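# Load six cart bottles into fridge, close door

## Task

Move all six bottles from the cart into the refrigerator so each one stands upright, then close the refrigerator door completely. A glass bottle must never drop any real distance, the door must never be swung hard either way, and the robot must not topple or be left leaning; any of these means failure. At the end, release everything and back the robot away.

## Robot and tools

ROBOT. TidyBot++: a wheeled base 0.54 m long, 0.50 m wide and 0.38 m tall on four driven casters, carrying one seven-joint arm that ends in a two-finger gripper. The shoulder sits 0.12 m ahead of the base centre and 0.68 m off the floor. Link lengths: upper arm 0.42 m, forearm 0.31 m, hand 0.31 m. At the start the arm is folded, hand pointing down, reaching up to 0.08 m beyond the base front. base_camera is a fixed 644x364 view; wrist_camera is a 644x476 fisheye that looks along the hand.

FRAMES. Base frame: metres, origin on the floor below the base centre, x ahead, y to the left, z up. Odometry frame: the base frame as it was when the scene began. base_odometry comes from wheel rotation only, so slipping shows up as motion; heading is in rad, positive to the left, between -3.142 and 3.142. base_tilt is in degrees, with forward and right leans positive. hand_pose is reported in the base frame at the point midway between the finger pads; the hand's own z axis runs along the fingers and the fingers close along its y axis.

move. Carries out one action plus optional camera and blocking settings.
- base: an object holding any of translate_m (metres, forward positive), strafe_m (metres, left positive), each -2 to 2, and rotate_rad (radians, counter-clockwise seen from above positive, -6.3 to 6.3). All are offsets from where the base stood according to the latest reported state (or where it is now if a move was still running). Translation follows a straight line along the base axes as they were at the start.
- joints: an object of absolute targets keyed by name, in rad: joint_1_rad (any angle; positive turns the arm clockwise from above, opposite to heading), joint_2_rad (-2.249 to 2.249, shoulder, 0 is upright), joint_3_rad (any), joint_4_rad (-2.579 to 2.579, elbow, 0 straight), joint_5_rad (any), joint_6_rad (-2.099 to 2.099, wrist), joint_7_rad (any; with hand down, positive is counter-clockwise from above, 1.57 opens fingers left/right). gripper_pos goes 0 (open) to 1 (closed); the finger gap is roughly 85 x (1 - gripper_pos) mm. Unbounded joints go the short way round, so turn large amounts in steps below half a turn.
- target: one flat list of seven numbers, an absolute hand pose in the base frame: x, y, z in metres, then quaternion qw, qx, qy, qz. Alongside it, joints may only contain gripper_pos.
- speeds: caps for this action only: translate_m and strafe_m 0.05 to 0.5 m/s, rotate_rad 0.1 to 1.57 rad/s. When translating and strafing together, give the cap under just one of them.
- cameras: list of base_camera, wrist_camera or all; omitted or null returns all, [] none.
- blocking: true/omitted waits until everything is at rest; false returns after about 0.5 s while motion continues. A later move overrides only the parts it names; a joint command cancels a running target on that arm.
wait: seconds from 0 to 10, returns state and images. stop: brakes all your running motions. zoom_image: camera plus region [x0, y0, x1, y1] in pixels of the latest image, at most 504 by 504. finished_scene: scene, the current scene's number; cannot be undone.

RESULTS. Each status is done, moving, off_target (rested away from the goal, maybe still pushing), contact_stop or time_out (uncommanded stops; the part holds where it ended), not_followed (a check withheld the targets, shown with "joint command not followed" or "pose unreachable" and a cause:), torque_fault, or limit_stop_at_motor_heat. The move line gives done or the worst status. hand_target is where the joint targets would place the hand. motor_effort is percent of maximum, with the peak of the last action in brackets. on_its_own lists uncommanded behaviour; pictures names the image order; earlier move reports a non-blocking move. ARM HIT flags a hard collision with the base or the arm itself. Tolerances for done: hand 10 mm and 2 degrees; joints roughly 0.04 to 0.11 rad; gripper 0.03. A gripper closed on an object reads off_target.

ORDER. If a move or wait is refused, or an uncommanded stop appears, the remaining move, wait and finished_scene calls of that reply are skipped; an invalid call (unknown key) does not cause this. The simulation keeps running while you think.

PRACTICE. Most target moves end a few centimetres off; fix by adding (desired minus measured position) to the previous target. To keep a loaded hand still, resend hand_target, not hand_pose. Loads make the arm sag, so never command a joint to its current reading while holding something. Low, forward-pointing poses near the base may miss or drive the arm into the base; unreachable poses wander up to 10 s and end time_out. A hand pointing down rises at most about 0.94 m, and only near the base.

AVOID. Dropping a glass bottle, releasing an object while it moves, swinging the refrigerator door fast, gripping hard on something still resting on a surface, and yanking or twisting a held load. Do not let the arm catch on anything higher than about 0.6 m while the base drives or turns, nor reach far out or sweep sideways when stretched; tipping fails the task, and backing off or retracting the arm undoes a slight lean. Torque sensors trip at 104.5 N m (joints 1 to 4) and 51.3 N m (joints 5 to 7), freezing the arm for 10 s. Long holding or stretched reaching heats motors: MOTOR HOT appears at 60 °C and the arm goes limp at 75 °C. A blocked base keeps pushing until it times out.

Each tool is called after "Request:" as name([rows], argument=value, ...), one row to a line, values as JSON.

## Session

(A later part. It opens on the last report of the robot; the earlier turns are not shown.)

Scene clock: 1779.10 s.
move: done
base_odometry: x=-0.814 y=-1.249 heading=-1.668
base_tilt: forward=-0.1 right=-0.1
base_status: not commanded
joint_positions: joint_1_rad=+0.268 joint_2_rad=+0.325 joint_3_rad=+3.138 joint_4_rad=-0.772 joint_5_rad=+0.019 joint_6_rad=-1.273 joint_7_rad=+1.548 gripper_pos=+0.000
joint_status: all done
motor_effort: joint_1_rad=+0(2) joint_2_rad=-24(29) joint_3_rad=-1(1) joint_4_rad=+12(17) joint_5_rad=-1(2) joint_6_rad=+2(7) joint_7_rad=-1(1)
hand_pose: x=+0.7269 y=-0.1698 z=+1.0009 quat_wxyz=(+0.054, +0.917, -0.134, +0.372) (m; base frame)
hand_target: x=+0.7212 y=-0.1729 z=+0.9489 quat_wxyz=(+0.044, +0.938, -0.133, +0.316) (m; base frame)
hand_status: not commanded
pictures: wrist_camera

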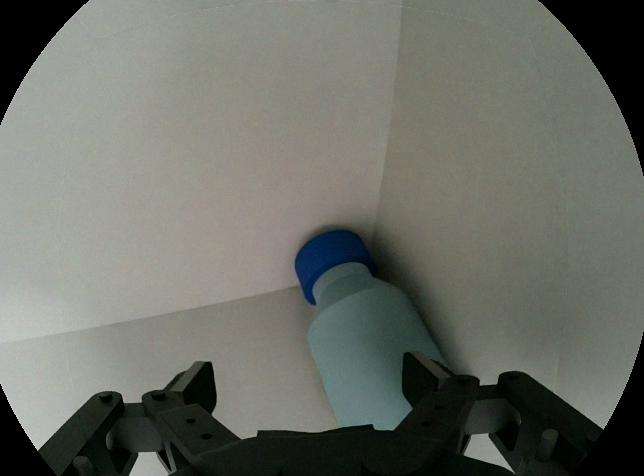

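Request:
move(base={"strafe_m": 0.035}, speeds={"strafe_m": 0.05}, cameras=["wrist_camera"])

Request:
zoom_image(camera="wrist_camera", region=[280, 220, 480, 440])

Scene clock: 1800.93 s.
move: done
base_odometry: x=-0.780 y=-1.253 heading=-1.668
base_tilt: forward=-0.1 right=-0.1
base_status: done
joint_positions: joint_1_rad=+0.273 joint_2_rad=+0.325 joint_3_rad=+3.138 joint_4_rad=-0.785 joint_5_rad=+0.019 joint_6_rad=-1.276 joint_7_rad=+1.548 gripper_pos=+0.000
joint_status: not commanded
motor_effort: joint_1_rad=-1(3) joint_2_rad=-29(30) joint_3_rad=-1(1) joint_4_rad=+17(17) joint_5_rad=-1(2) joint_6_rad=+6(7) joint_7_rad=+0(1)
hand_pose: x=+0.7245 y=-0.1722 z=+0.9939 quat_wxyz=(+0.054, +0.919, -0.136, +0.365) (m; base frame)
hand_target: x=+0.7212 y=-0.1729 z=+0.9489 quat_wxyz=(+0.044, +0.938, -0.133, +0.316) (m; base frame)
hand_status: not commanded
pictures: wrist_camera

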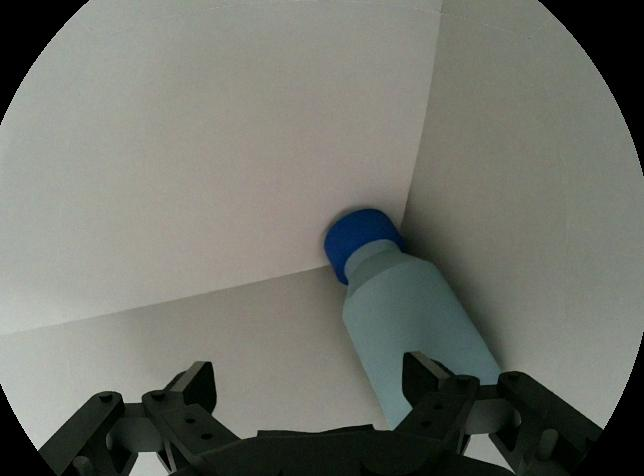

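Scaled by 2.291.

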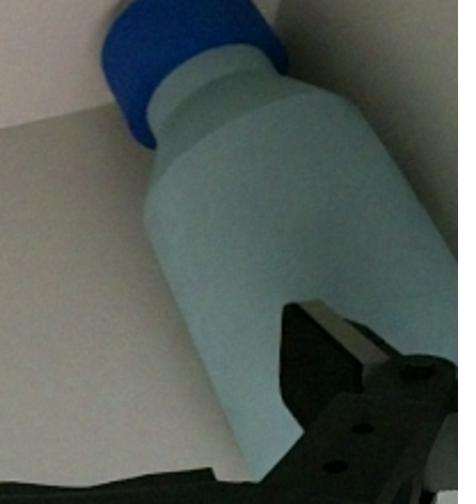

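Request:
move(joints={"joint_1_rad": 0.248, "joint_2_rad": 0.205, "joint_4_rad": -0.815, "joint_6_rad": -1.33}, cameras=[])

Request:
move(base={"strafe_m": -0.05}, speeds={"strafe_m": 0.1}, cameras=["wrist_camera"])

Request:
zoom_image(camera="wrist_camera", region=[280, 220, 480, 440])

Scene clock: 1869.07 s.
move: done
base_odometry: x=-0.780 y=-1.253 heading=-1.668
base_tilt: forward=-0.1 right=-0.1
base_status: not commanded
joint_positions: joint_1_rad=+0.261 joint_2_rad=+0.225 joint_3_rad=+3.138 joint_4_rad=-0.789 joint_5_rad=+0.019 joint_6_rad=-1.283 joint_7_rad=+1.548 gripper_pos=+0.000
joint_status: all done
motor_effort: joint_1_rad=-1(2) joint_2_rad=-25(32) joint_3_rad=-1(1) joint_4_rad=+17(19) joint_5_rad=-1(1) joint_6_rad=+7(8) joint_7_rad=+0(0)
hand_pose: x=+0.6917 y=-0.1558 z=+1.0512 quat_wxyz=(+0.057, +0.903, -0.129, +0.406) (m; base frame)
hand_target: x=+0.6769 y=-0.1391 z=+1.0395 quat_wxyz=(+0.047, +0.916, -0.114, +0.383) (m; base frame)
hand_status: not commanded
pictures: none
No camera images: "cameras" was empty.

Scene clock: 1870.13 s.
move: done
base_odometry: x=-0.829 y=-1.248 heading=-1.668
base_tilt: forward=-0.1 right=-0.1
base_status: done
joint_positions: joint_1_rad=+0.254 joint_2_rad=+0.225 joint_3_rad=+3.138 joint_4_rad=-0.789 joint_5_rad=+0.019 joint_6_rad=-1.284 joint_7_rad=+1.548 gripper_pos=+0.000
joint_status: not commanded
motor_effort: joint_1_rad=-1(2) joint_2_rad=-26(26) joint_3_rad=-1(2) joint_4_rad=+16(17) joint_5_rad=-1(2) joint_6_rad=+7(8) joint_7_rad=+0(1)
hand_pose: x=+0.6925 y=-0.1517 z=+1.0512 quat_wxyz=(+0.056, +0.904, -0.126, +0.406) (m; base frame)
hand_target: x=+0.6769 y=-0.1391 z=+1.0395 quat_wxyz=(+0.047, +0.916, -0.114, +0.383) (m; base frame)
hand_status: not commanded
pictures: wrist_camera

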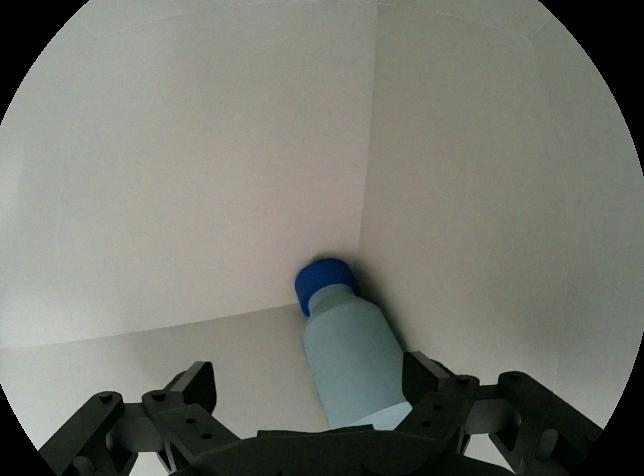

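Scaled by 2.291.

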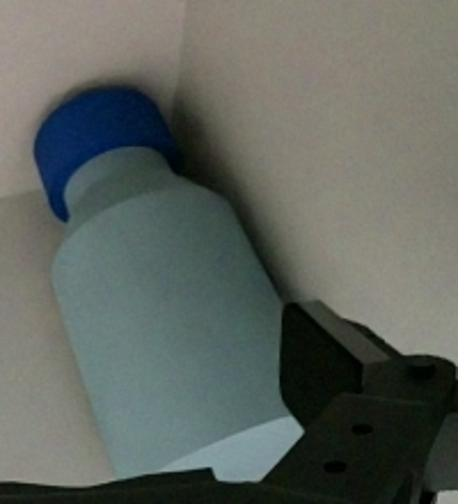

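Request:
move(base={"strafe_m": -0.009}, speeds={"strafe_m": 0.05}, cameras=[])

Request:
move(joints={"joint_2_rad": 0.205, "joint_4_rad": -0.865, "joint_6_rad": -1.33}, cameras=["wrist_camera"])

Request:
zoom_image(camera="wrist_camera", region=[280, 220, 480, 440])

Scene clock: 1890.30 s.
move: done
base_odometry: x=-0.838 y=-1.247 heading=-1.668
base_tilt: forward=-0.1 right=-0.1
base_status: done
joint_positions: joint_1_rad=+0.253 joint_2_rad=+0.225 joint_3_rad=+3.138 joint_4_rad=-0.789 joint_5_rad=+0.019 joint_6_rad=-1.284 joint_7_rad=+1.548 gripper_pos=+0.000
joint_status: not commanded
motor_effort: joint_1_rad=+0(3) joint_2_rad=-25(27) joint_3_rad=-1(2) joint_4_rad=+16(17) joint_5_rad=-1(2) joint_6_rad=+7(8) joint_7_rad=+0(0)
hand_pose: x=+0.6926 y=-0.1512 z=+1.0511 quat_wxyz=(+0.055, +0.904, -0.126, +0.406) (m; base frame)
hand_target: x=+0.6769 y=-0.1391 z=+1.0395 quat_wxyz=(+0.047, +0.916, -0.114, +0.383) (m; base frame)
hand_status: not commanded
pictures: none
No camera images: "cameras" was empty.

Scene clock: 1891.03 s.
move: done
base_odometry: x=-0.838 y=-1.247 heading=-1.668
base_tilt: forward=-0.1 right=-0.1
base_status: not commanded
joint_positions: joint_1_rad=+0.253 joint_2_rad=+0.225 joint_3_rad=+3.138 joint_4_rad=-0.839 joint_5_rad=+0.019 joint_6_rad=-1.287 joint_7_rad=+1.548 gripper_pos=+0.000
joint_status: all done
motor_effort: joint_1_rad=+0(1) joint_2_rad=-25(27) joint_3_rad=-1(1) joint_4_rad=+17(18) joint_5_rad=-1(1) joint_6_rad=+6(8) joint_7_rad=+0(0)
hand_pose: x=+0.6895 y=-0.1504 z=+1.0257 quat_wxyz=(+0.053, +0.914, -0.127, +0.382) (m; base frame)
hand_target: x=+0.6737 y=-0.1383 z=+1.0151 quat_wxyz=(+0.044, +0.925, -0.115, +0.360) (m; base frame)
hand_status: not commanded
pictures: wrist_camera

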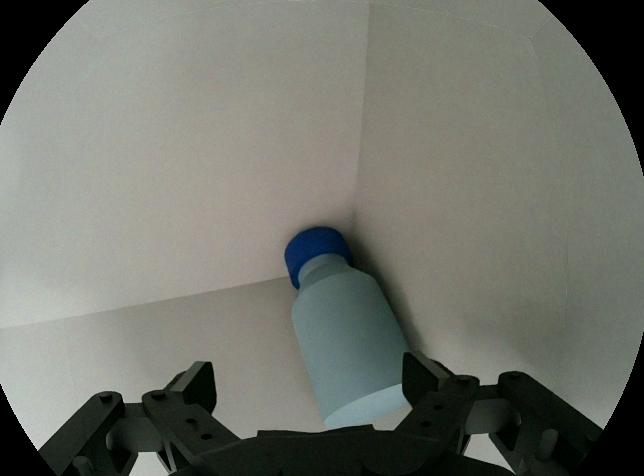

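Scaled by 2.291.

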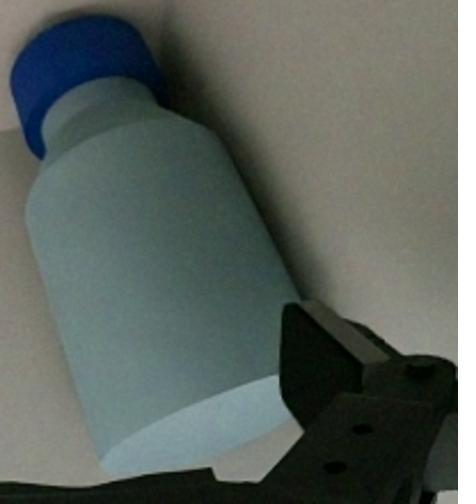

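Request:
move(joints={"joint_2_rad": 0.215, "joint_4_rad": -0.885, "joint_6_rad": -1.33}, cameras=[])

Request:
move(joints={"joint_2_rad": 0.225, "joint_4_rad": -0.905, "joint_6_rad": -1.33}, cameras=["wrist_camera"])

Request:
zoom_image(camera="wrist_camera", region=[280, 220, 480, 440])

Scene clock: 1898.77 s.
move: done
base_odometry: x=-0.838 y=-1.247 heading=-1.668
base_tilt: forward=-0.1 right=-0.1
base_status: not commanded
joint_positions: joint_1_rad=+0.253 joint_2_rad=+0.225 joint_3_rad=+3.138 joint_4_rad=-0.857 joint_5_rad=+0.019 joint_6_rad=-1.287 joint_7_rad=+1.548 gripper_pos=+0.000
joint_status: all done
motor_effort: joint_1_rad=+0(1) joint_2_rad=-25(27) joint_3_rad=+0(1) joint_4_rad=+17(18) joint_5_rad=-1(1) joint_6_rad=+7(7) joint_7_rad=+0(1)
hand_pose: x=+0.6882 y=-0.1501 z=+1.0166 quat_wxyz=(+0.052, +0.918, -0.127, +0.373) (m; base frame)
hand_target: x=+0.6752 y=-0.1386 z=+0.9997 quat_wxyz=(+0.043, +0.930, -0.116, +0.346) (m; base frame)
hand_status: not commanded
pictures: none
No camera images: "cameras" was empty.

Scene clock: 1899.37 s.
move: done
base_odometry: x=-0.838 y=-1.247 heading=-1.668
base_tilt: forward=-0.1 right=-0.1
base_status: not commanded
joint_positions: joint_1_rad=+0.253 joint_2_rad=+0.225 joint_3_rad=+3.138 joint_4_rad=-0.877 joint_5_rad=+0.019 joint_6_rad=-1.287 joint_7_rad=+1.548 gripper_pos=+0.000
joint_status: all done
motor_effort: joint_1_rad=-1(1) joint_2_rad=-26(27) joint_3_rad=+0(1) joint_4_rad=+17(18) joint_5_rad=-1(1) joint_6_rad=+5(8) joint_7_rad=+0(0)
hand_pose: x=+0.6866 y=-0.1497 z=+1.0069 quat_wxyz=(+0.051, +0.921, -0.128, +0.364) (m; base frame)
hand_target: x=+0.6762 y=-0.1389 z=+0.9843 quat_wxyz=(+0.041, +0.935, -0.116, +0.332) (m; base frame)
hand_status: not commanded
pictures: wrist_camera

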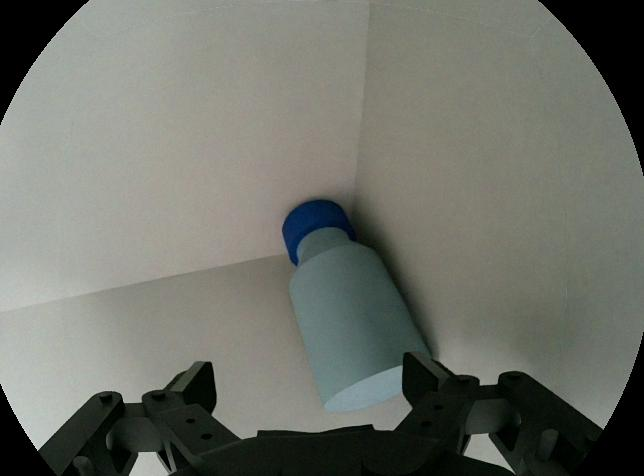

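Scaled by 2.291.

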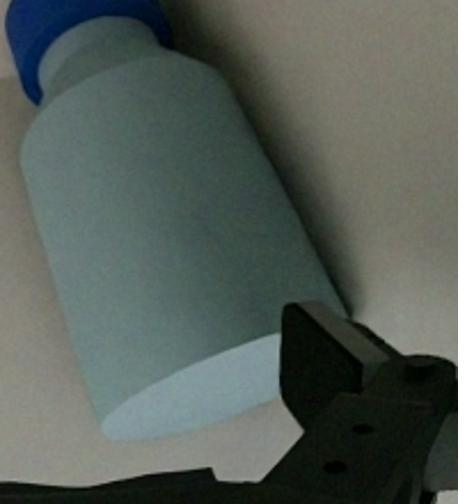

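Request:
move(base={"strafe_m": -0.012}, speeds={"strafe_m": 0.05}, cameras=["wrist_camera"])

Request:
zoom_image(camera="wrist_camera", region=[280, 220, 480, 440])

Scene clock: 1912.73 s.
move: done
base_odometry: x=-0.850 y=-1.246 heading=-1.668
base_tilt: forward=-0.1 right=-0.1
base_status: done
joint_positions: joint_1_rad=+0.249 joint_2_rad=+0.225 joint_3_rad=+3.138 joint_4_rad=-0.877 joint_5_rad=+0.018 joint_6_rad=-1.288 joint_7_rad=+1.548 gripper_pos=+0.000
joint_status: not commanded
motor_effort: joint_1_rad=-1(3) joint_2_rad=-26(27) joint_3_rad=+0(3) joint_4_rad=+17(17) joint_5_rad=-1(3) joint_6_rad=+6(8) joint_7_rad=+0(0)
hand_pose: x=+0.6870 y=-0.1471 z=+1.0067 quat_wxyz=(+0.050, +0.922, -0.126, +0.364) (m; base frame)
hand_target: x=+0.6762 y=-0.1389 z=+0.9843 quat_wxyz=(+0.041, +0.935, -0.116, +0.332) (m; base frame)
hand_status: not commanded
pictures: wrist_camera

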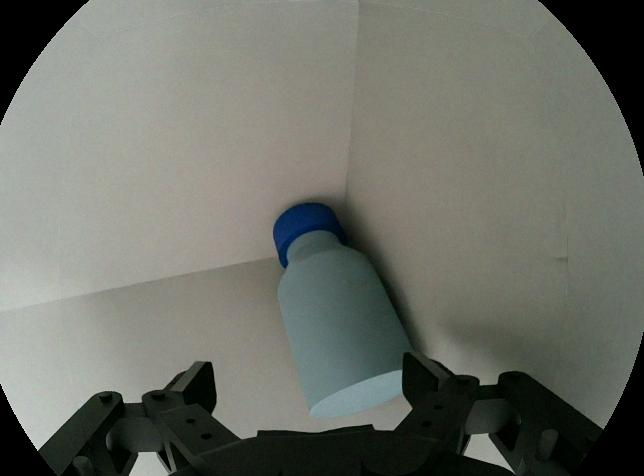

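Scaled by 2.291.

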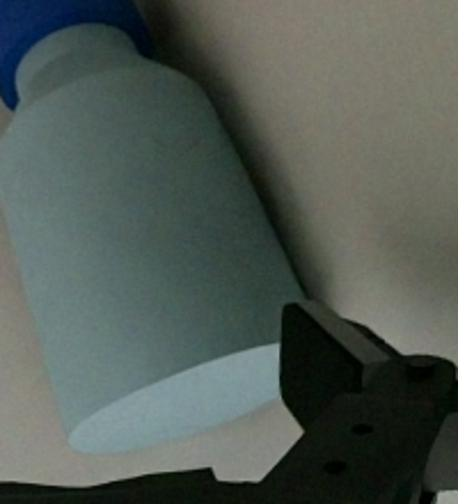

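Request:
move(joints={"joint_2_rad": 0.225, "joint_4_rad": -0.925, "joint_6_rad": -1.33}, cameras=[])

Request:
move(joints={"joint_2_rad": 0.235, "joint_4_rad": -0.945, "joint_6_rad": -1.33}, cameras=["wrist_camera"])

Request:
zoom_image(camera="wrist_camera", region=[280, 220, 480, 440])

Scene clock: 1920.53 s.
move: done
base_odometry: x=-0.850 y=-1.246 heading=-1.668
base_tilt: forward=-0.1 right=-0.1
base_status: not commanded
joint_positions: joint_1_rad=+0.249 joint_2_rad=+0.225 joint_3_rad=+3.138 joint_4_rad=-0.897 joint_5_rad=+0.018 joint_6_rad=-1.288 joint_7_rad=+1.548 gripper_pos=+0.000
joint_status: all done
motor_effort: joint_1_rad=+0(1) joint_2_rad=-26(26) joint_3_rad=+0(1) joint_4_rad=+17(18) joint_5_rad=-1(1) joint_6_rad=+6(7) joint_7_rad=+0(1)
hand_pose: x=+0.6853 y=-0.1466 z=+0.9968 quat_wxyz=(+0.048, +0.925, -0.126, +0.354) (m; base frame)
hand_target: x=+0.6741 y=-0.1383 z=+0.9748 quat_wxyz=(+0.040, +0.939, -0.117, +0.322) (m; base frame)
hand_status: not commanded
pictures: none
No camera images: "cameras" was empty.

Scene clock: 1921.13 s.
move: done
base_odometry: x=-0.850 y=-1.246 heading=-1.668
base_tilt: forward=-0.1 right=-0.1
base_status: not commanded
joint_positions: joint_1_rad=+0.249 joint_2_rad=+0.225 joint_3_rad=+3.138 joint_4_rad=-0.917 joint_5_rad=+0.018 joint_6_rad=-1.288 joint_7_rad=+1.548 gripper_pos=+0.000
joint_status: all done
motor_effort: joint_1_rad=+0(1) joint_2_rad=-26(27) joint_3_rad=+0(1) joint_4_rad=+17(18) joint_5_rad=-1(1) joint_6_rad=+6(7) joint_7_rad=+0(1)
hand_pose: x=+0.6833 y=-0.1462 z=+0.9871 quat_wxyz=(+0.047, +0.929, -0.126, +0.345) (m; base frame)
hand_target: x=+0.6744 y=-0.1384 z=+0.9595 quat_wxyz=(+0.038, +0.943, -0.117, +0.308) (m; base frame)
hand_status: not commanded
pictures: wrist_camera

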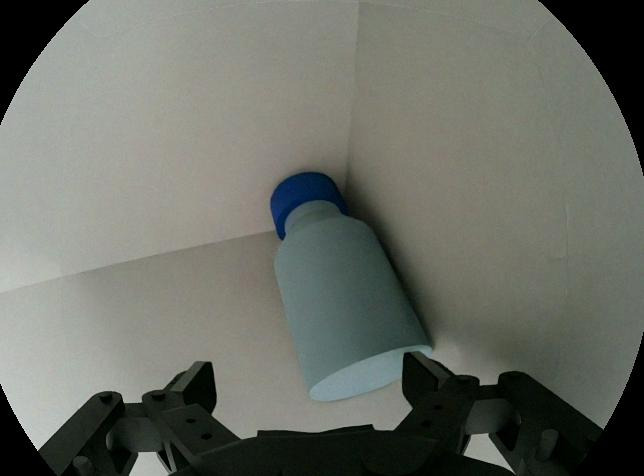

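Scaled by 2.291.

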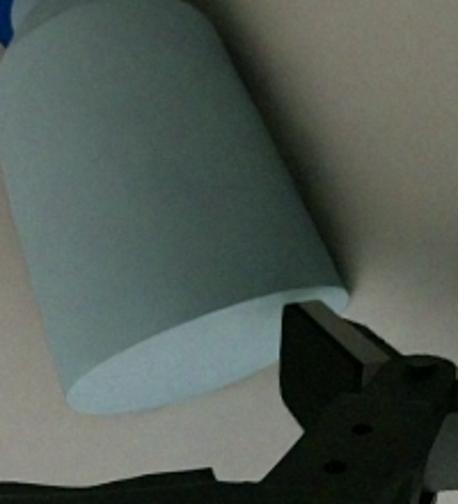

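Request:
zoom_image(camera="wrist_camera", region=[340, 180, 560, 400])

Scaled by 2.291.

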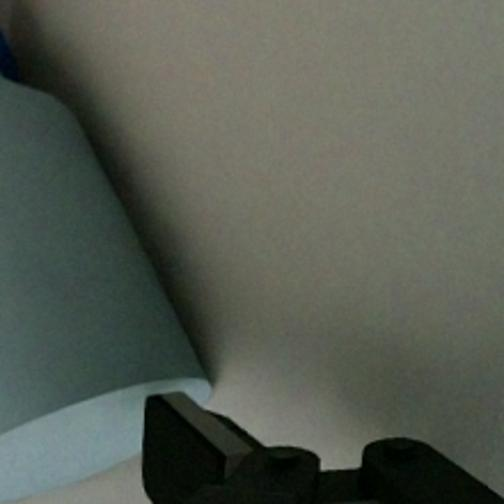

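Request:
move(joints={"joint_1_rad": 0.248, "joint_2_rad": 0.10, "joint_4_rad": -0.945, "joint_6_rad": -1.33}, cameras=[])

Request:
move(base={"translate_m": 0.07, "strafe_m": 0.015}, speeds={"translate_m": 0.1}, cameras=["wrist_camera", "base_camera"])

Scene clock: 2004.93 s.
move: done
base_odometry: x=-0.850 y=-1.246 heading=-1.668
base_tilt: forward=-0.1 right=-0.1
base_status: not commanded
joint_positions: joint_1_rad=+0.249 joint_2_rad=+0.118 joint_3_rad=+3.138 joint_4_rad=-0.919 joint_5_rad=+0.018 joint_6_rad=-1.288 joint_7_rad=+1.548 gripper_pos=+0.000
joint_status: all done
motor_effort: joint_1_rad=+0(2) joint_2_rad=-22(29) joint_3_rad=-1(1) joint_4_rad=+16(18) joint_5_rad=-1(1) joint_6_rad=+7(8) joint_7_rad=+0(0)
hand_pose: x=+0.6484 y=-0.1373 z=+1.0461 quat_wxyz=(+0.053, +0.910, -0.124, +0.393) (m; base frame)
hand_target: x=+0.6331 y=-0.1280 z=+1.0340 quat_wxyz=(+0.046, +0.920, -0.114, +0.371) (m; base frame)
hand_status: not commanded
pictures: none
No camera images: "cameras" was empty.

Scene clock: 2006.20 s.
move: done
base_odometry: x=-0.842 y=-1.317 heading=-1.668
base_tilt: forward=-0.1 right=-0.1
base_status: done
joint_positions: joint_1_rad=+0.249 joint_2_rad=+0.116 joint_3_rad=+3.138 joint_4_rad=-0.919 joint_5_rad=+0.018 joint_6_rad=-1.289 joint_7_rad=+1.548 gripper_pos=+0.000
joint_status: not commanded
motor_effort: joint_1_rad=+0(1) joint_2_rad=-21(24) joint_3_rad=+0(1) joint_4_rad=+16(17) joint_5_rad=-1(1) joint_6_rad=+7(8) joint_7_rad=+0(0)
hand_pose: x=+0.6475 y=-0.1370 z=+1.0473 quat_wxyz=(+0.053, +0.909, -0.124, +0.394) (m; base frame)
hand_target: x=+0.6331 y=-0.1280 z=+1.0340 quat_wxyz=(+0.046, +0.920, -0.114, +0.371) (m; base frame)
hand_status: not commanded
pictures: base_camera, wrist_camera

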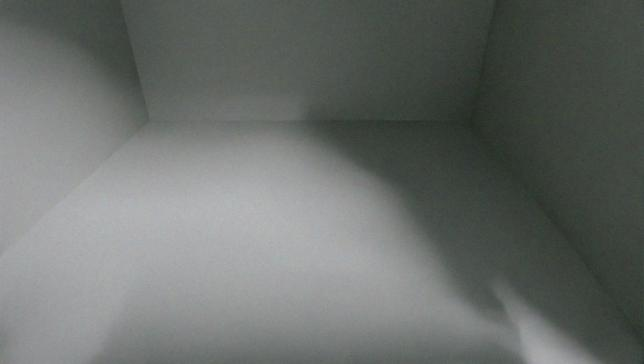

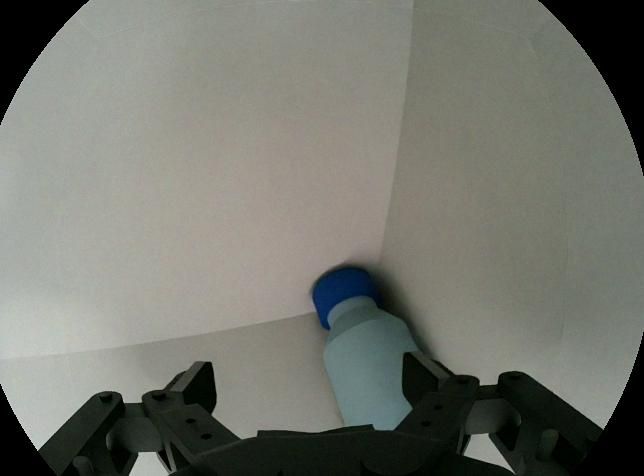

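Request:
move(joints={"joint_1_rad": 0.280, "joint_2_rad": 0.38, "joint_4_rad": -0.585, "joint_6_rad": -1.485}, cameras=["wrist_camera"])

Request:
zoom_image(camera="wrist_camera", region=[260, 220, 480, 440])

Scene clock: 2022.73 s.
move: done
base_odometry: x=-0.842 y=-1.317 heading=-1.668
base_tilt: forward=-0.1 right=-0.1
base_status: not commanded
joint_positions: joint_1_rad=+0.264 joint_2_rad=+0.344 joint_3_rad=+3.138 joint_4_rad=-0.606 joint_5_rad=+0.018 joint_6_rad=-1.437 joint_7_rad=+1.548 gripper_pos=+0.000
joint_status: all done
motor_effort: joint_1_rad=+0(2) joint_2_rad=-28(30) joint_3_rad=-1(1) joint_4_rad=+16(18) joint_5_rad=-1(1) joint_6_rad=+7(9) joint_7_rad=+0(0)
hand_pose: x=+0.7078 y=-0.1622 z=+1.0341 quat_wxyz=(+0.052, +0.920, -0.134, +0.365) (m; base frame)
hand_target: x=+0.7087 y=-0.1674 z=+1.0118 quat_wxyz=(+0.047, +0.932, -0.131, +0.336) (m; base frame)
hand_status: not commanded
pictures: wrist_camera

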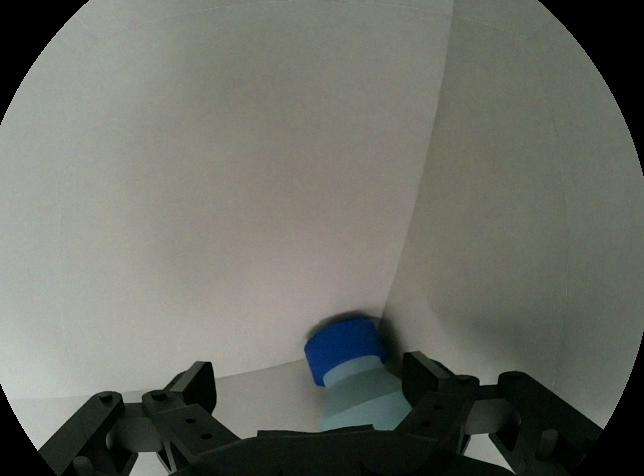

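Scaled by 2.291.

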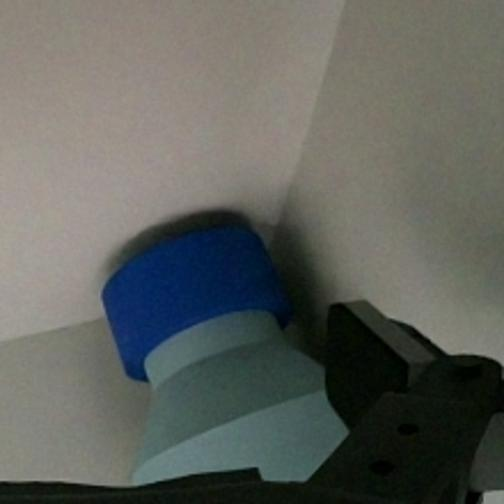

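Request:
move(base={"translate_m": 0.014, "strafe_m": -0.010}, speeds={"translate_m": 0.05}, cameras=["wrist_camera"])

Request:
zoom_image(camera="wrist_camera", region=[260, 220, 480, 440])

Scene clock: 2052.77 s.
move: done
base_odometry: x=-0.853 y=-1.330 heading=-1.667
base_tilt: forward=-0.1 right=-0.1
base_status: done
joint_positions: joint_1_rad=+0.264 joint_2_rad=+0.345 joint_3_rad=+3.136 joint_4_rad=-0.604 joint_5_rad=+0.017 joint_6_rad=-1.445 joint_7_rad=+1.548 gripper_pos=+0.000
joint_status: not commanded
motor_effort: joint_1_rad=+2(5) joint_2_rad=-28(32) joint_3_rad=+1(3) joint_4_rad=+15(17) joint_5_rad=+1(3) joint_6_rad=+5(8) joint_7_rad=+0(1)
hand_pose: x=+0.7069 y=-0.1603 z=+1.0332 quat_wxyz=(+0.050, +0.921, -0.133, +0.362) (m; base frame)
hand_target: x=+0.7087 y=-0.1674 z=+1.0118 quat_wxyz=(+0.047, +0.932, -0.131, +0.336) (m; base frame)
hand_status: not commanded
pictures: wrist_camera

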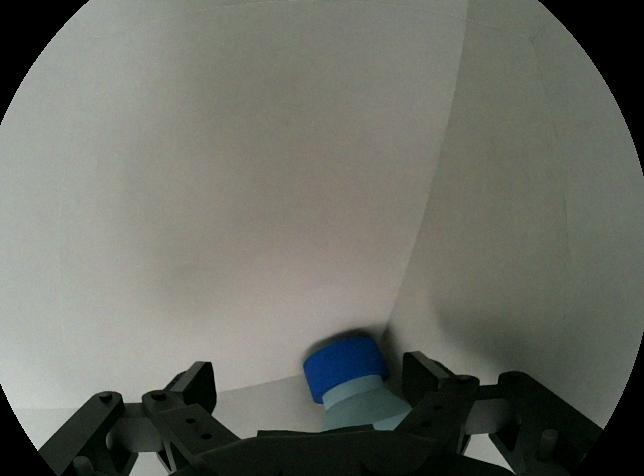

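Scaled by 2.291.

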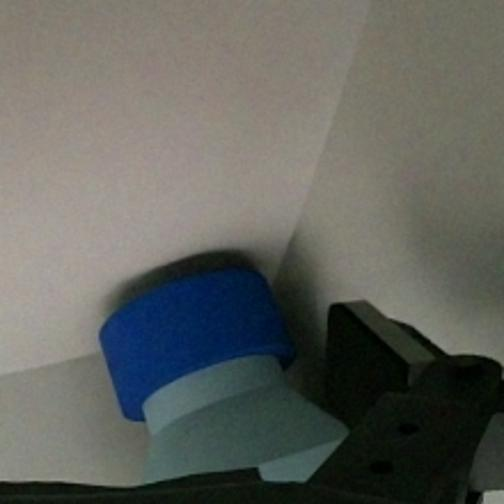

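Request:
move(joints={"joint_4_rad": -0.645}, cameras=[])

Request:
move(joints={"joint_4_rad": -0.67}, cameras=["wrist_camera"])

Request:
zoom_image(camera="wrist_camera", region=[260, 220, 480, 440])

Scene clock: 2067.13 s.
move: done
base_odometry: x=-0.853 y=-1.330 heading=-1.667
base_tilt: forward=-0.1 right=-0.1
base_status: not commanded
joint_positions: joint_1_rad=+0.264 joint_2_rad=+0.345 joint_3_rad=+3.136 joint_4_rad=-0.621 joint_5_rad=+0.017 joint_6_rad=-1.445 joint_7_rad=+1.548 gripper_pos=+0.000
joint_status: all done
motor_effort: joint_1_rad=+2(2) joint_2_rad=-27(29) joint_3_rad=+1(1) joint_4_rad=+15(17) joint_5_rad=+1(1) joint_6_rad=+6(7) joint_7_rad=+0(1)
hand_pose: x=+0.7061 y=-0.1599 z=+1.0252 quat_wxyz=(+0.049, +0.924, -0.133, +0.354) (m; base frame)
hand_target: x=+0.7044 y=-0.1662 z=+0.9845 quat_wxyz=(+0.043, +0.941, -0.132, +0.308) (m; base frame)
hand_status: not commanded
pictures: none
No camera images: "cameras" was empty.

Scene clock: 2067.77 s.
move: done
base_odometry: x=-0.853 y=-1.330 heading=-1.667
base_tilt: forward=-0.1 right=-0.1
base_status: not commanded
joint_positions: joint_1_rad=+0.264 joint_2_rad=+0.345 joint_3_rad=+3.136 joint_4_rad=-0.640 joint_5_rad=+0.017 joint_6_rad=-1.445 joint_7_rad=+1.548 gripper_pos=+0.000
joint_status: all done
motor_effort: joint_1_rad=+2(2) joint_2_rad=-28(28) joint_3_rad=+1(1) joint_4_rad=+15(16) joint_5_rad=+1(1) joint_6_rad=+6(7) joint_7_rad=+0(0)
hand_pose: x=+0.7050 y=-0.1596 z=+1.0161 quat_wxyz=(+0.048, +0.928, -0.134, +0.345) (m; base frame)
hand_target: x=+0.7022 y=-0.1655 z=+0.9732 quat_wxyz=(+0.041, +0.945, -0.133, +0.296) (m; base frame)
hand_status: not commanded
pictures: wrist_camera

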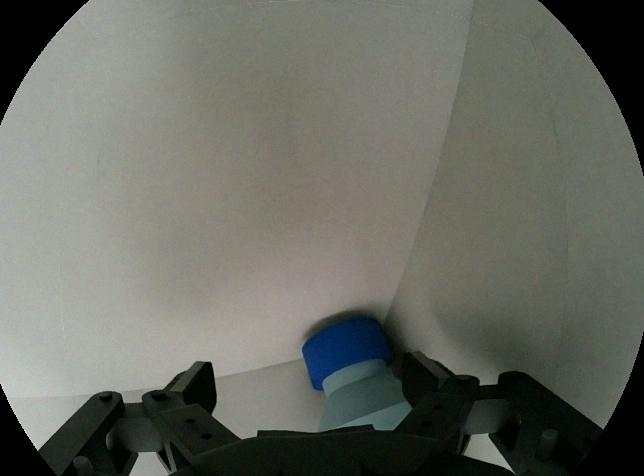

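Scaled by 2.291.

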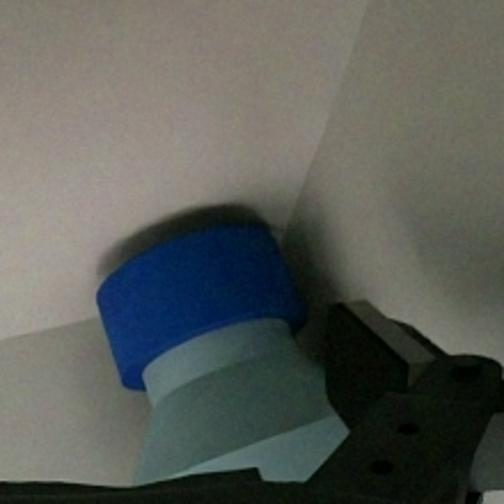

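Request:
move(joints={"joint_4_rad": -0.69}, cameras=[])

Request:
move(joints={"joint_4_rad": -0.71}, cameras=["wrist_camera"])

Request:
zoom_image(camera="wrist_camera", region=[260, 220, 480, 440])

Scene clock: 2074.60 s.
move: done
base_odometry: x=-0.853 y=-1.330 heading=-1.667
base_tilt: forward=-0.1 right=-0.1
base_status: not commanded
joint_positions: joint_1_rad=+0.264 joint_2_rad=+0.345 joint_3_rad=+3.136 joint_4_rad=-0.659 joint_5_rad=+0.017 joint_6_rad=-1.445 joint_7_rad=+1.548 gripper_pos=+0.000
joint_status: all done
motor_effort: joint_1_rad=+1(2) joint_2_rad=-28(29) joint_3_rad=+1(1) joint_4_rad=+15(16) joint_5_rad=+1(1) joint_6_rad=+6(7) joint_7_rad=+0(0)
hand_pose: x=+0.7038 y=-0.1593 z=+1.0072 quat_wxyz=(+0.047, +0.931, -0.134, +0.336) (m; base frame)
hand_target: x=+0.7002 y=-0.1649 z=+0.9642 quat_wxyz=(+0.040, +0.948, -0.133, +0.286) (m; base frame)
hand_status: not commanded
pictures: none
No camera images: "cameras" was empty.

Scene clock: 2075.17 s.
move: done
base_odometry: x=-0.853 y=-1.330 heading=-1.667
base_tilt: forward=-0.1 right=-0.1
base_status: not commanded
joint_positions: joint_1_rad=+0.264 joint_2_rad=+0.345 joint_3_rad=+3.136 joint_4_rad=-0.677 joint_5_rad=+0.017 joint_6_rad=-1.445 joint_7_rad=+1.548 gripper_pos=+0.000
joint_status: all done
motor_effort: joint_1_rad=+1(2) joint_2_rad=-25(28) joint_3_rad=+0(1) joint_4_rad=+13(16) joint_5_rad=+0(1) joint_6_rad=+3(6) joint_7_rad=-1(1)
hand_pose: x=+0.7025 y=-0.1589 z=+0.9991 quat_wxyz=(+0.046, +0.934, -0.134, +0.328) (m; base frame)
hand_target: x=+0.6980 y=-0.1643 z=+0.9553 quat_wxyz=(+0.038, +0.951, -0.134, +0.277) (m; base frame)
hand_status: not commanded
pictures: wrist_camera

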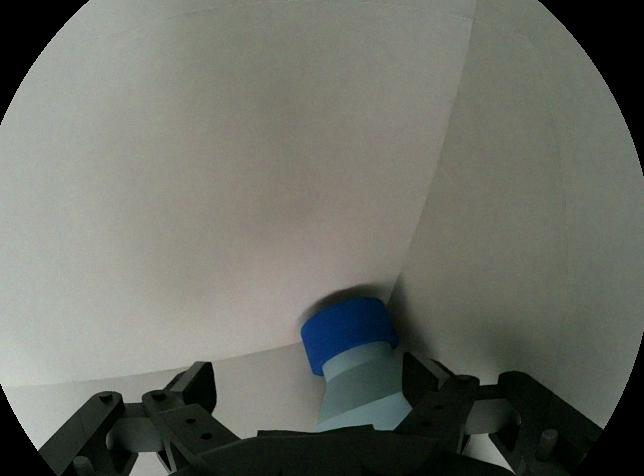

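Scaled by 2.291.

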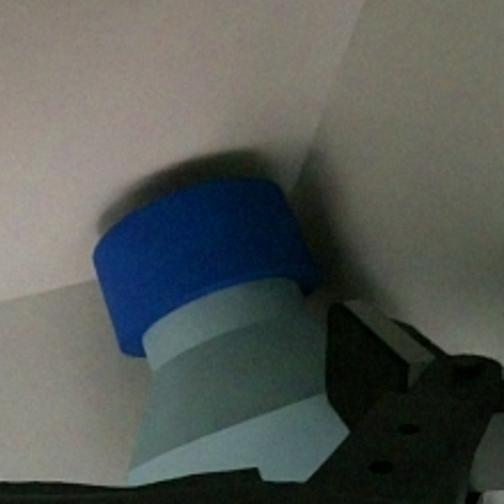

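Request:
move(joints={"joint_4_rad": -0.63}, cameras=[])

Request:
move(base={"translate_m": 0.012}, speeds={"translate_m": 0.05}, cameras=["wrist_camera"])

Request:
zoom_image(camera="wrist_camera", region=[260, 220, 480, 440])

Scene clock: 2091.17 s.
move: done
base_odometry: x=-0.853 y=-1.330 heading=-1.667
base_tilt: forward=-0.1 right=-0.1
base_status: not commanded
joint_positions: joint_1_rad=+0.264 joint_2_rad=+0.349 joint_3_rad=+3.136 joint_4_rad=-0.650 joint_5_rad=+0.017 joint_6_rad=-1.457 joint_7_rad=+1.548 gripper_pos=+0.000
joint_status: all done
motor_effort: joint_1_rad=+1(2) joint_2_rad=-28(30) joint_3_rad=+0(1) joint_4_rad=+16(18) joint_5_rad=+0(1) joint_6_rad=+6(7) joint_7_rad=+0(1)
hand_pose: x=+0.7028 y=-0.1590 z=+1.0063 quat_wxyz=(+0.047, +0.932, -0.134, +0.333) (m; base frame)
hand_target: x=+0.7056 y=-0.1665 z=+0.9913 quat_wxyz=(+0.044, +0.939, -0.132, +0.315) (m; base frame)
hand_status: not commanded
pictures: none
No camera images: "cameras" was empty.

Scene clock: 2091.90 s.
move: done
base_odometry: x=-0.855 y=-1.342 heading=-1.668
base_tilt: forward=-0.1 right=-0.1
base_status: done
joint_positions: joint_1_rad=+0.264 joint_2_rad=+0.351 joint_3_rad=+3.136 joint_4_rad=-0.649 joint_5_rad=+0.017 joint_6_rad=-1.457 joint_7_rad=+1.548 gripper_pos=+0.000
joint_status: not commanded
motor_effort: joint_1_rad=+1(2) joint_2_rad=-28(30) joint_3_rad=+0(1) joint_4_rad=+16(16) joint_5_rad=+0(1) joint_6_rad=+6(7) joint_7_rad=+0(0)
hand_pose: x=+0.7034 y=-0.1594 z=+1.0056 quat_wxyz=(+0.047, +0.932, -0.134, +0.332) (m; base frame)
hand_target: x=+0.7056 y=-0.1665 z=+0.9913 quat_wxyz=(+0.044, +0.939, -0.132, +0.315) (m; base frame)
hand_status: not commanded
pictures: wrist_camera

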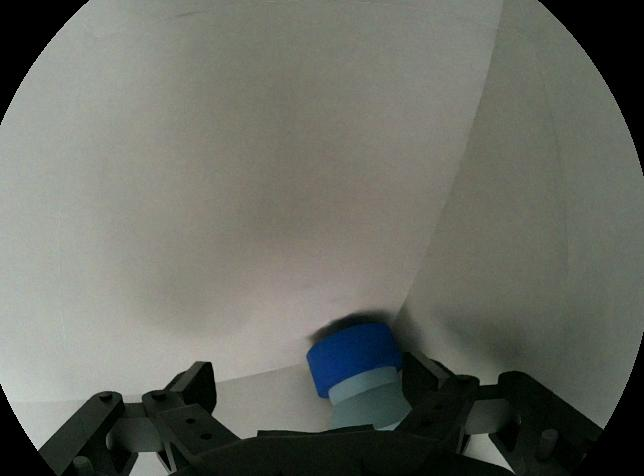

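Scaled by 2.291.

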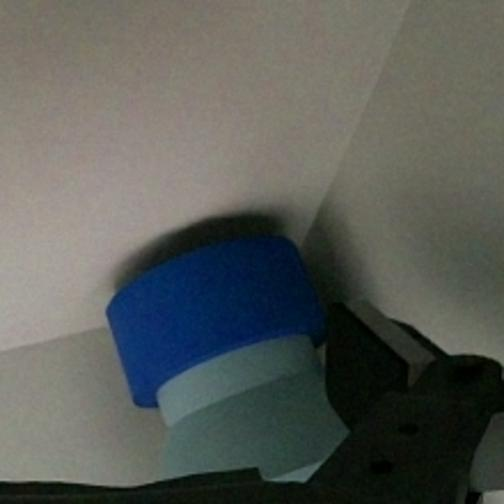

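Request:
move(joints={"joint_4_rad": -0.68}, cameras=[])

Request:
move(joints={"joint_4_rad": -0.70}, cameras=["wrist_camera"])

Request:
zoom_image(camera="wrist_camera", region=[260, 220, 480, 440])

Scene clock: 2098.97 s.
move: done
base_odometry: x=-0.855 y=-1.342 heading=-1.668
base_tilt: forward=-0.1 right=-0.1
base_status: not commanded
joint_positions: joint_1_rad=+0.264 joint_2_rad=+0.351 joint_3_rad=+3.136 joint_4_rad=-0.661 joint_5_rad=+0.017 joint_6_rad=-1.457 joint_7_rad=+1.548 gripper_pos=+0.000
joint_status: all done
motor_effort: joint_1_rad=+0(1) joint_2_rad=-28(29) joint_3_rad=+0(0) joint_4_rad=+16(17) joint_5_rad=+0(0) joint_6_rad=+6(7) joint_7_rad=+0(0)
hand_pose: x=+0.7026 y=-0.1592 z=+1.0002 quat_wxyz=(+0.046, +0.934, -0.135, +0.327) (m; base frame)
hand_target: x=+0.7012 y=-0.1652 z=+0.9687 quat_wxyz=(+0.040, +0.947, -0.133, +0.291) (m; base frame)
hand_status: not commanded
pictures: none
No camera images: "cameras" was empty.

Scene clock: 2099.53 s.
move: done
base_odometry: x=-0.855 y=-1.342 heading=-1.668
base_tilt: forward=-0.1 right=-0.1
base_status: not commanded
joint_positions: joint_1_rad=+0.264 joint_2_rad=+0.351 joint_3_rad=+3.136 joint_4_rad=-0.673 joint_5_rad=+0.017 joint_6_rad=-1.457 joint_7_rad=+1.548 gripper_pos=+0.000
joint_status: all done
motor_effort: joint_1_rad=+0(1) joint_2_rad=-29(29) joint_3_rad=-1(1) joint_4_rad=+16(16) joint_5_rad=+0(1) joint_6_rad=+6(7) joint_7_rad=+0(1)
hand_pose: x=+0.7016 y=-0.1589 z=+0.9944 quat_wxyz=(+0.045, +0.936, -0.135, +0.321) (m; base frame)
hand_target: x=+0.6991 y=-0.1646 z=+0.9598 quat_wxyz=(+0.039, +0.949, -0.134, +0.282) (m; base frame)
hand_status: not commanded
pictures: wrist_camera

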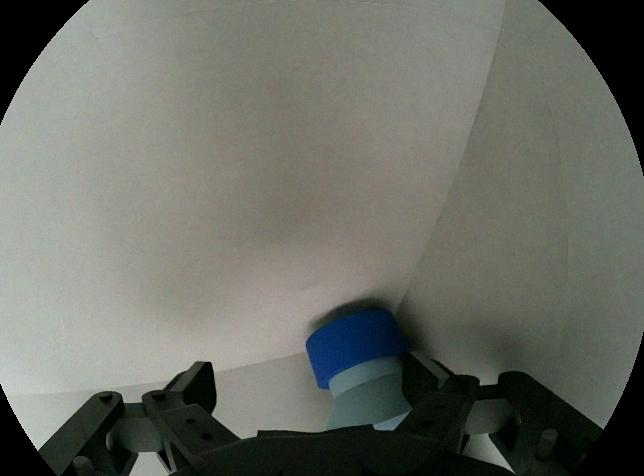

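Scaled by 2.291.

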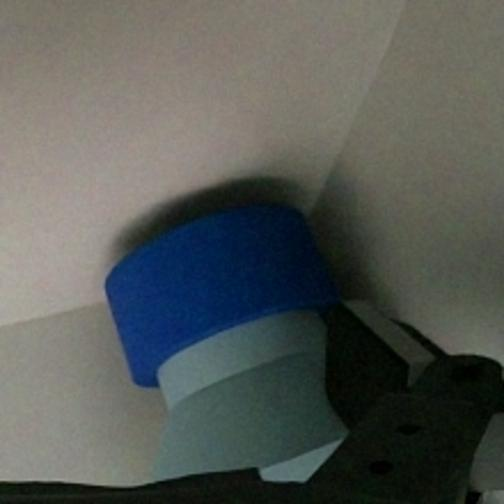

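Request:
move(joints={"joint_2_rad": 0.395, "joint_4_rad": -0.70}, cameras=[])

Request:
move(joints={"joint_2_rad": 0.41, "joint_4_rad": -0.70}, cameras=["wrist_camera"])

Request:
zoom_image(camera="wrist_camera", region=[260, 220, 480, 440])

Scene clock: 2110.80 s.
move: done
base_odometry: x=-0.855 y=-1.342 heading=-1.668
base_tilt: forward=-0.1 right=-0.1
base_status: not commanded
joint_positions: joint_1_rad=+0.264 joint_2_rad=+0.353 joint_3_rad=+3.136 joint_4_rad=-0.673 joint_5_rad=+0.017 joint_6_rad=-1.457 joint_7_rad=+1.548 gripper_pos=+0.000
joint_status: all done
motor_effort: joint_1_rad=+1(1) joint_2_rad=-28(29) joint_3_rad=+0(1) joint_4_rad=+16(17) joint_5_rad=+0(1) joint_6_rad=+5(6) joint_7_rad=+0(1)
hand_pose: x=+0.7022 y=-0.1591 z=+0.9934 quat_wxyz=(+0.045, +0.937, -0.135, +0.320) (m; base frame)
hand_target: x=+0.7031 y=-0.1658 z=+0.9507 quat_wxyz=(+0.038, +0.951, -0.134, +0.274) (m; base frame)
hand_status: not commanded
pictures: none
No camera images: "cameras" was empty.

Scene clock: 2111.33 s.
move: done
base_odometry: x=-0.855 y=-1.342 heading=-1.668
base_tilt: forward=-0.1 right=-0.1
base_status: not commanded
joint_positions: joint_1_rad=+0.264 joint_2_rad=+0.354 joint_3_rad=+3.136 joint_4_rad=-0.673 joint_5_rad=+0.017 joint_6_rad=-1.457 joint_7_rad=+1.548 gripper_pos=+0.000
joint_status: all done
motor_effort: joint_1_rad=+2(2) joint_2_rad=-26(28) joint_3_rad=+1(1) joint_4_rad=+14(15) joint_5_rad=+1(1) joint_6_rad=+5(6) joint_7_rad=+0(1)
hand_pose: x=+0.7025 y=-0.1592 z=+0.9926 quat_wxyz=(+0.045, +0.937, -0.135, +0.319) (m; base frame)
hand_target: x=+0.7069 y=-0.1669 z=+0.9415 quat_wxyz=(+0.037, +0.953, -0.134, +0.267) (m; base frame)
hand_status: not commanded
pictures: wrist_camera

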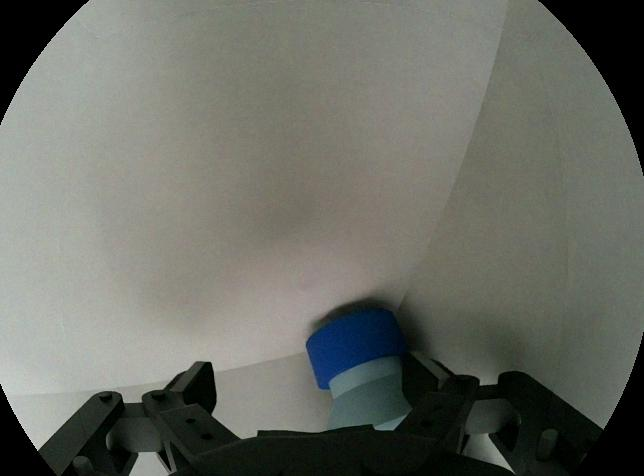

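Scaled by 2.291.

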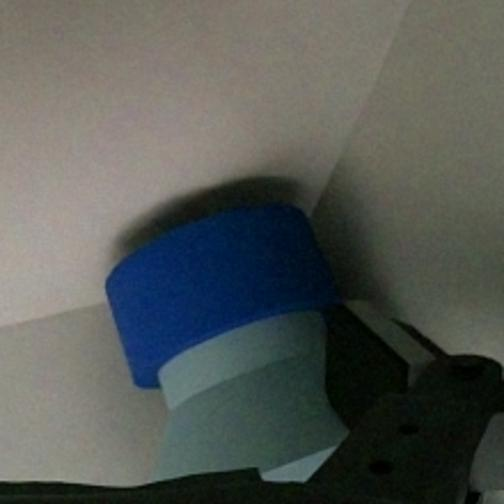

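Request:
move(joints={"joint_1_rad": 0.255, "joint_2_rad": 0.42, "joint_4_rad": -0.72}, cameras=["wrist_camera"])

Request:
zoom_image(camera="wrist_camera", region=[260, 220, 480, 440])

Scene clock: 2118.57 s.
move: done
base_odometry: x=-0.855 y=-1.342 heading=-1.668
base_tilt: forward=-0.1 right=-0.1
base_status: not commanded
joint_positions: joint_1_rad=+0.262 joint_2_rad=+0.354 joint_3_rad=+3.136 joint_4_rad=-0.675 joint_5_rad=+0.017 joint_6_rad=-1.457 joint_7_rad=+1.548 gripper_pos=+0.000
joint_status: all done
motor_effort: joint_1_rad=-1(2) joint_2_rad=-23(26) joint_3_rad=-1(1) joint_4_rad=+10(14) joint_5_rad=-2(2) joint_6_rad=+0(5) joint_7_rad=-1(1)
hand_pose: x=+0.7028 y=-0.1580 z=+0.9921 quat_wxyz=(+0.045, +0.937, -0.134, +0.319) (m; base frame)
hand_target: x=+0.7107 y=-0.1521 z=+0.9266 quat_wxyz=(+0.032, +0.959, -0.123, +0.253) (m; base frame)
hand_status: not commanded
pictures: wrist_camera

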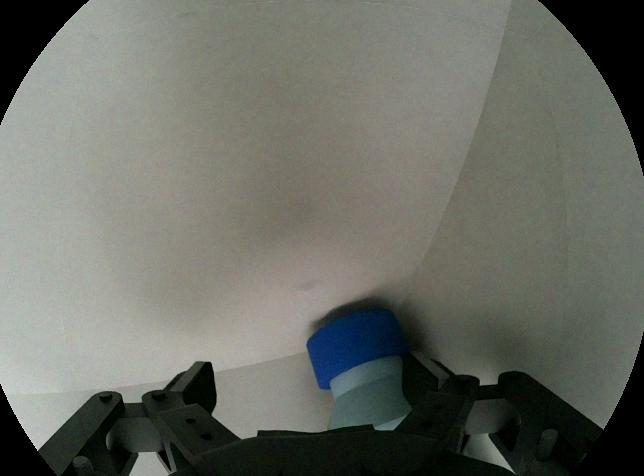

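Scaled by 2.291.

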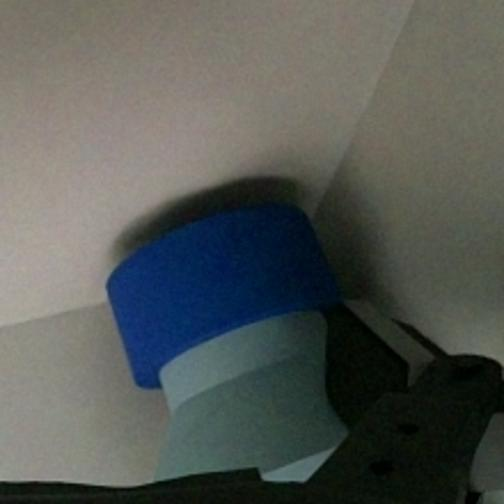

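Request:
move(joints={"joint_1_rad": 0.20, "joint_2_rad": 0.42, "joint_4_rad": -0.72}, cameras=["wrist_camera"])

Request:
zoom_image(camera="wrist_camera", region=[260, 220, 480, 440])

Scene clock: 2135.30 s.
move: done
base_odometry: x=-0.855 y=-1.342 heading=-1.668
base_tilt: forward=-0.1 right=-0.1
base_status: not commanded
joint_positions: joint_1_rad=+0.204 joint_2_rad=+0.358 joint_3_rad=+3.136 joint_4_rad=-0.678 joint_5_rad=+0.017 joint_6_rad=-1.457 joint_7_rad=+1.548 gripper_pos=+0.000
joint_status: all done
motor_effort: joint_1_rad=+0(2) joint_2_rad=-26(27) joint_3_rad=-1(2) joint_4_rad=+13(14) joint_5_rad=-1(3) joint_6_rad=+2(4) joint_7_rad=-1(1)
hand_pose: x=+0.7119 y=-0.1242 z=+0.9884 quat_wxyz=(+0.035, +0.942, -0.107, +0.317) (m; base frame)
hand_target: x=+0.7182 y=-0.1193 z=+0.9266 quat_wxyz=(+0.025, +0.962, -0.096, +0.254) (m; base frame)
hand_status: not commanded
pictures: wrist_camera

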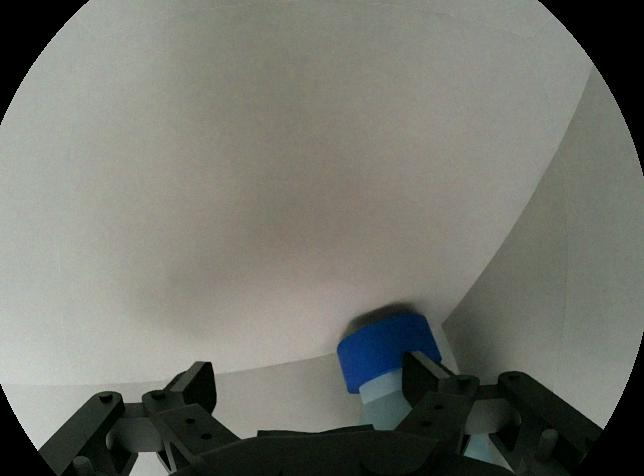

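Scaled by 2.291.

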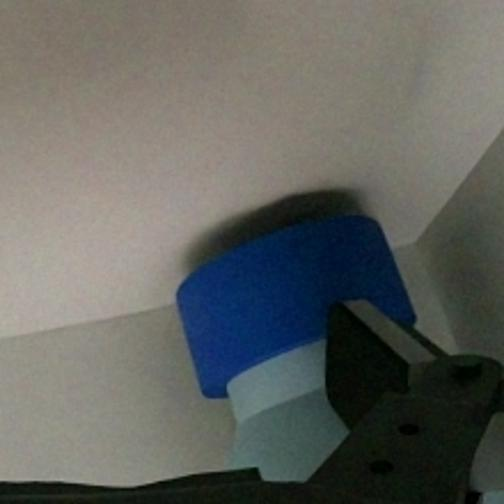

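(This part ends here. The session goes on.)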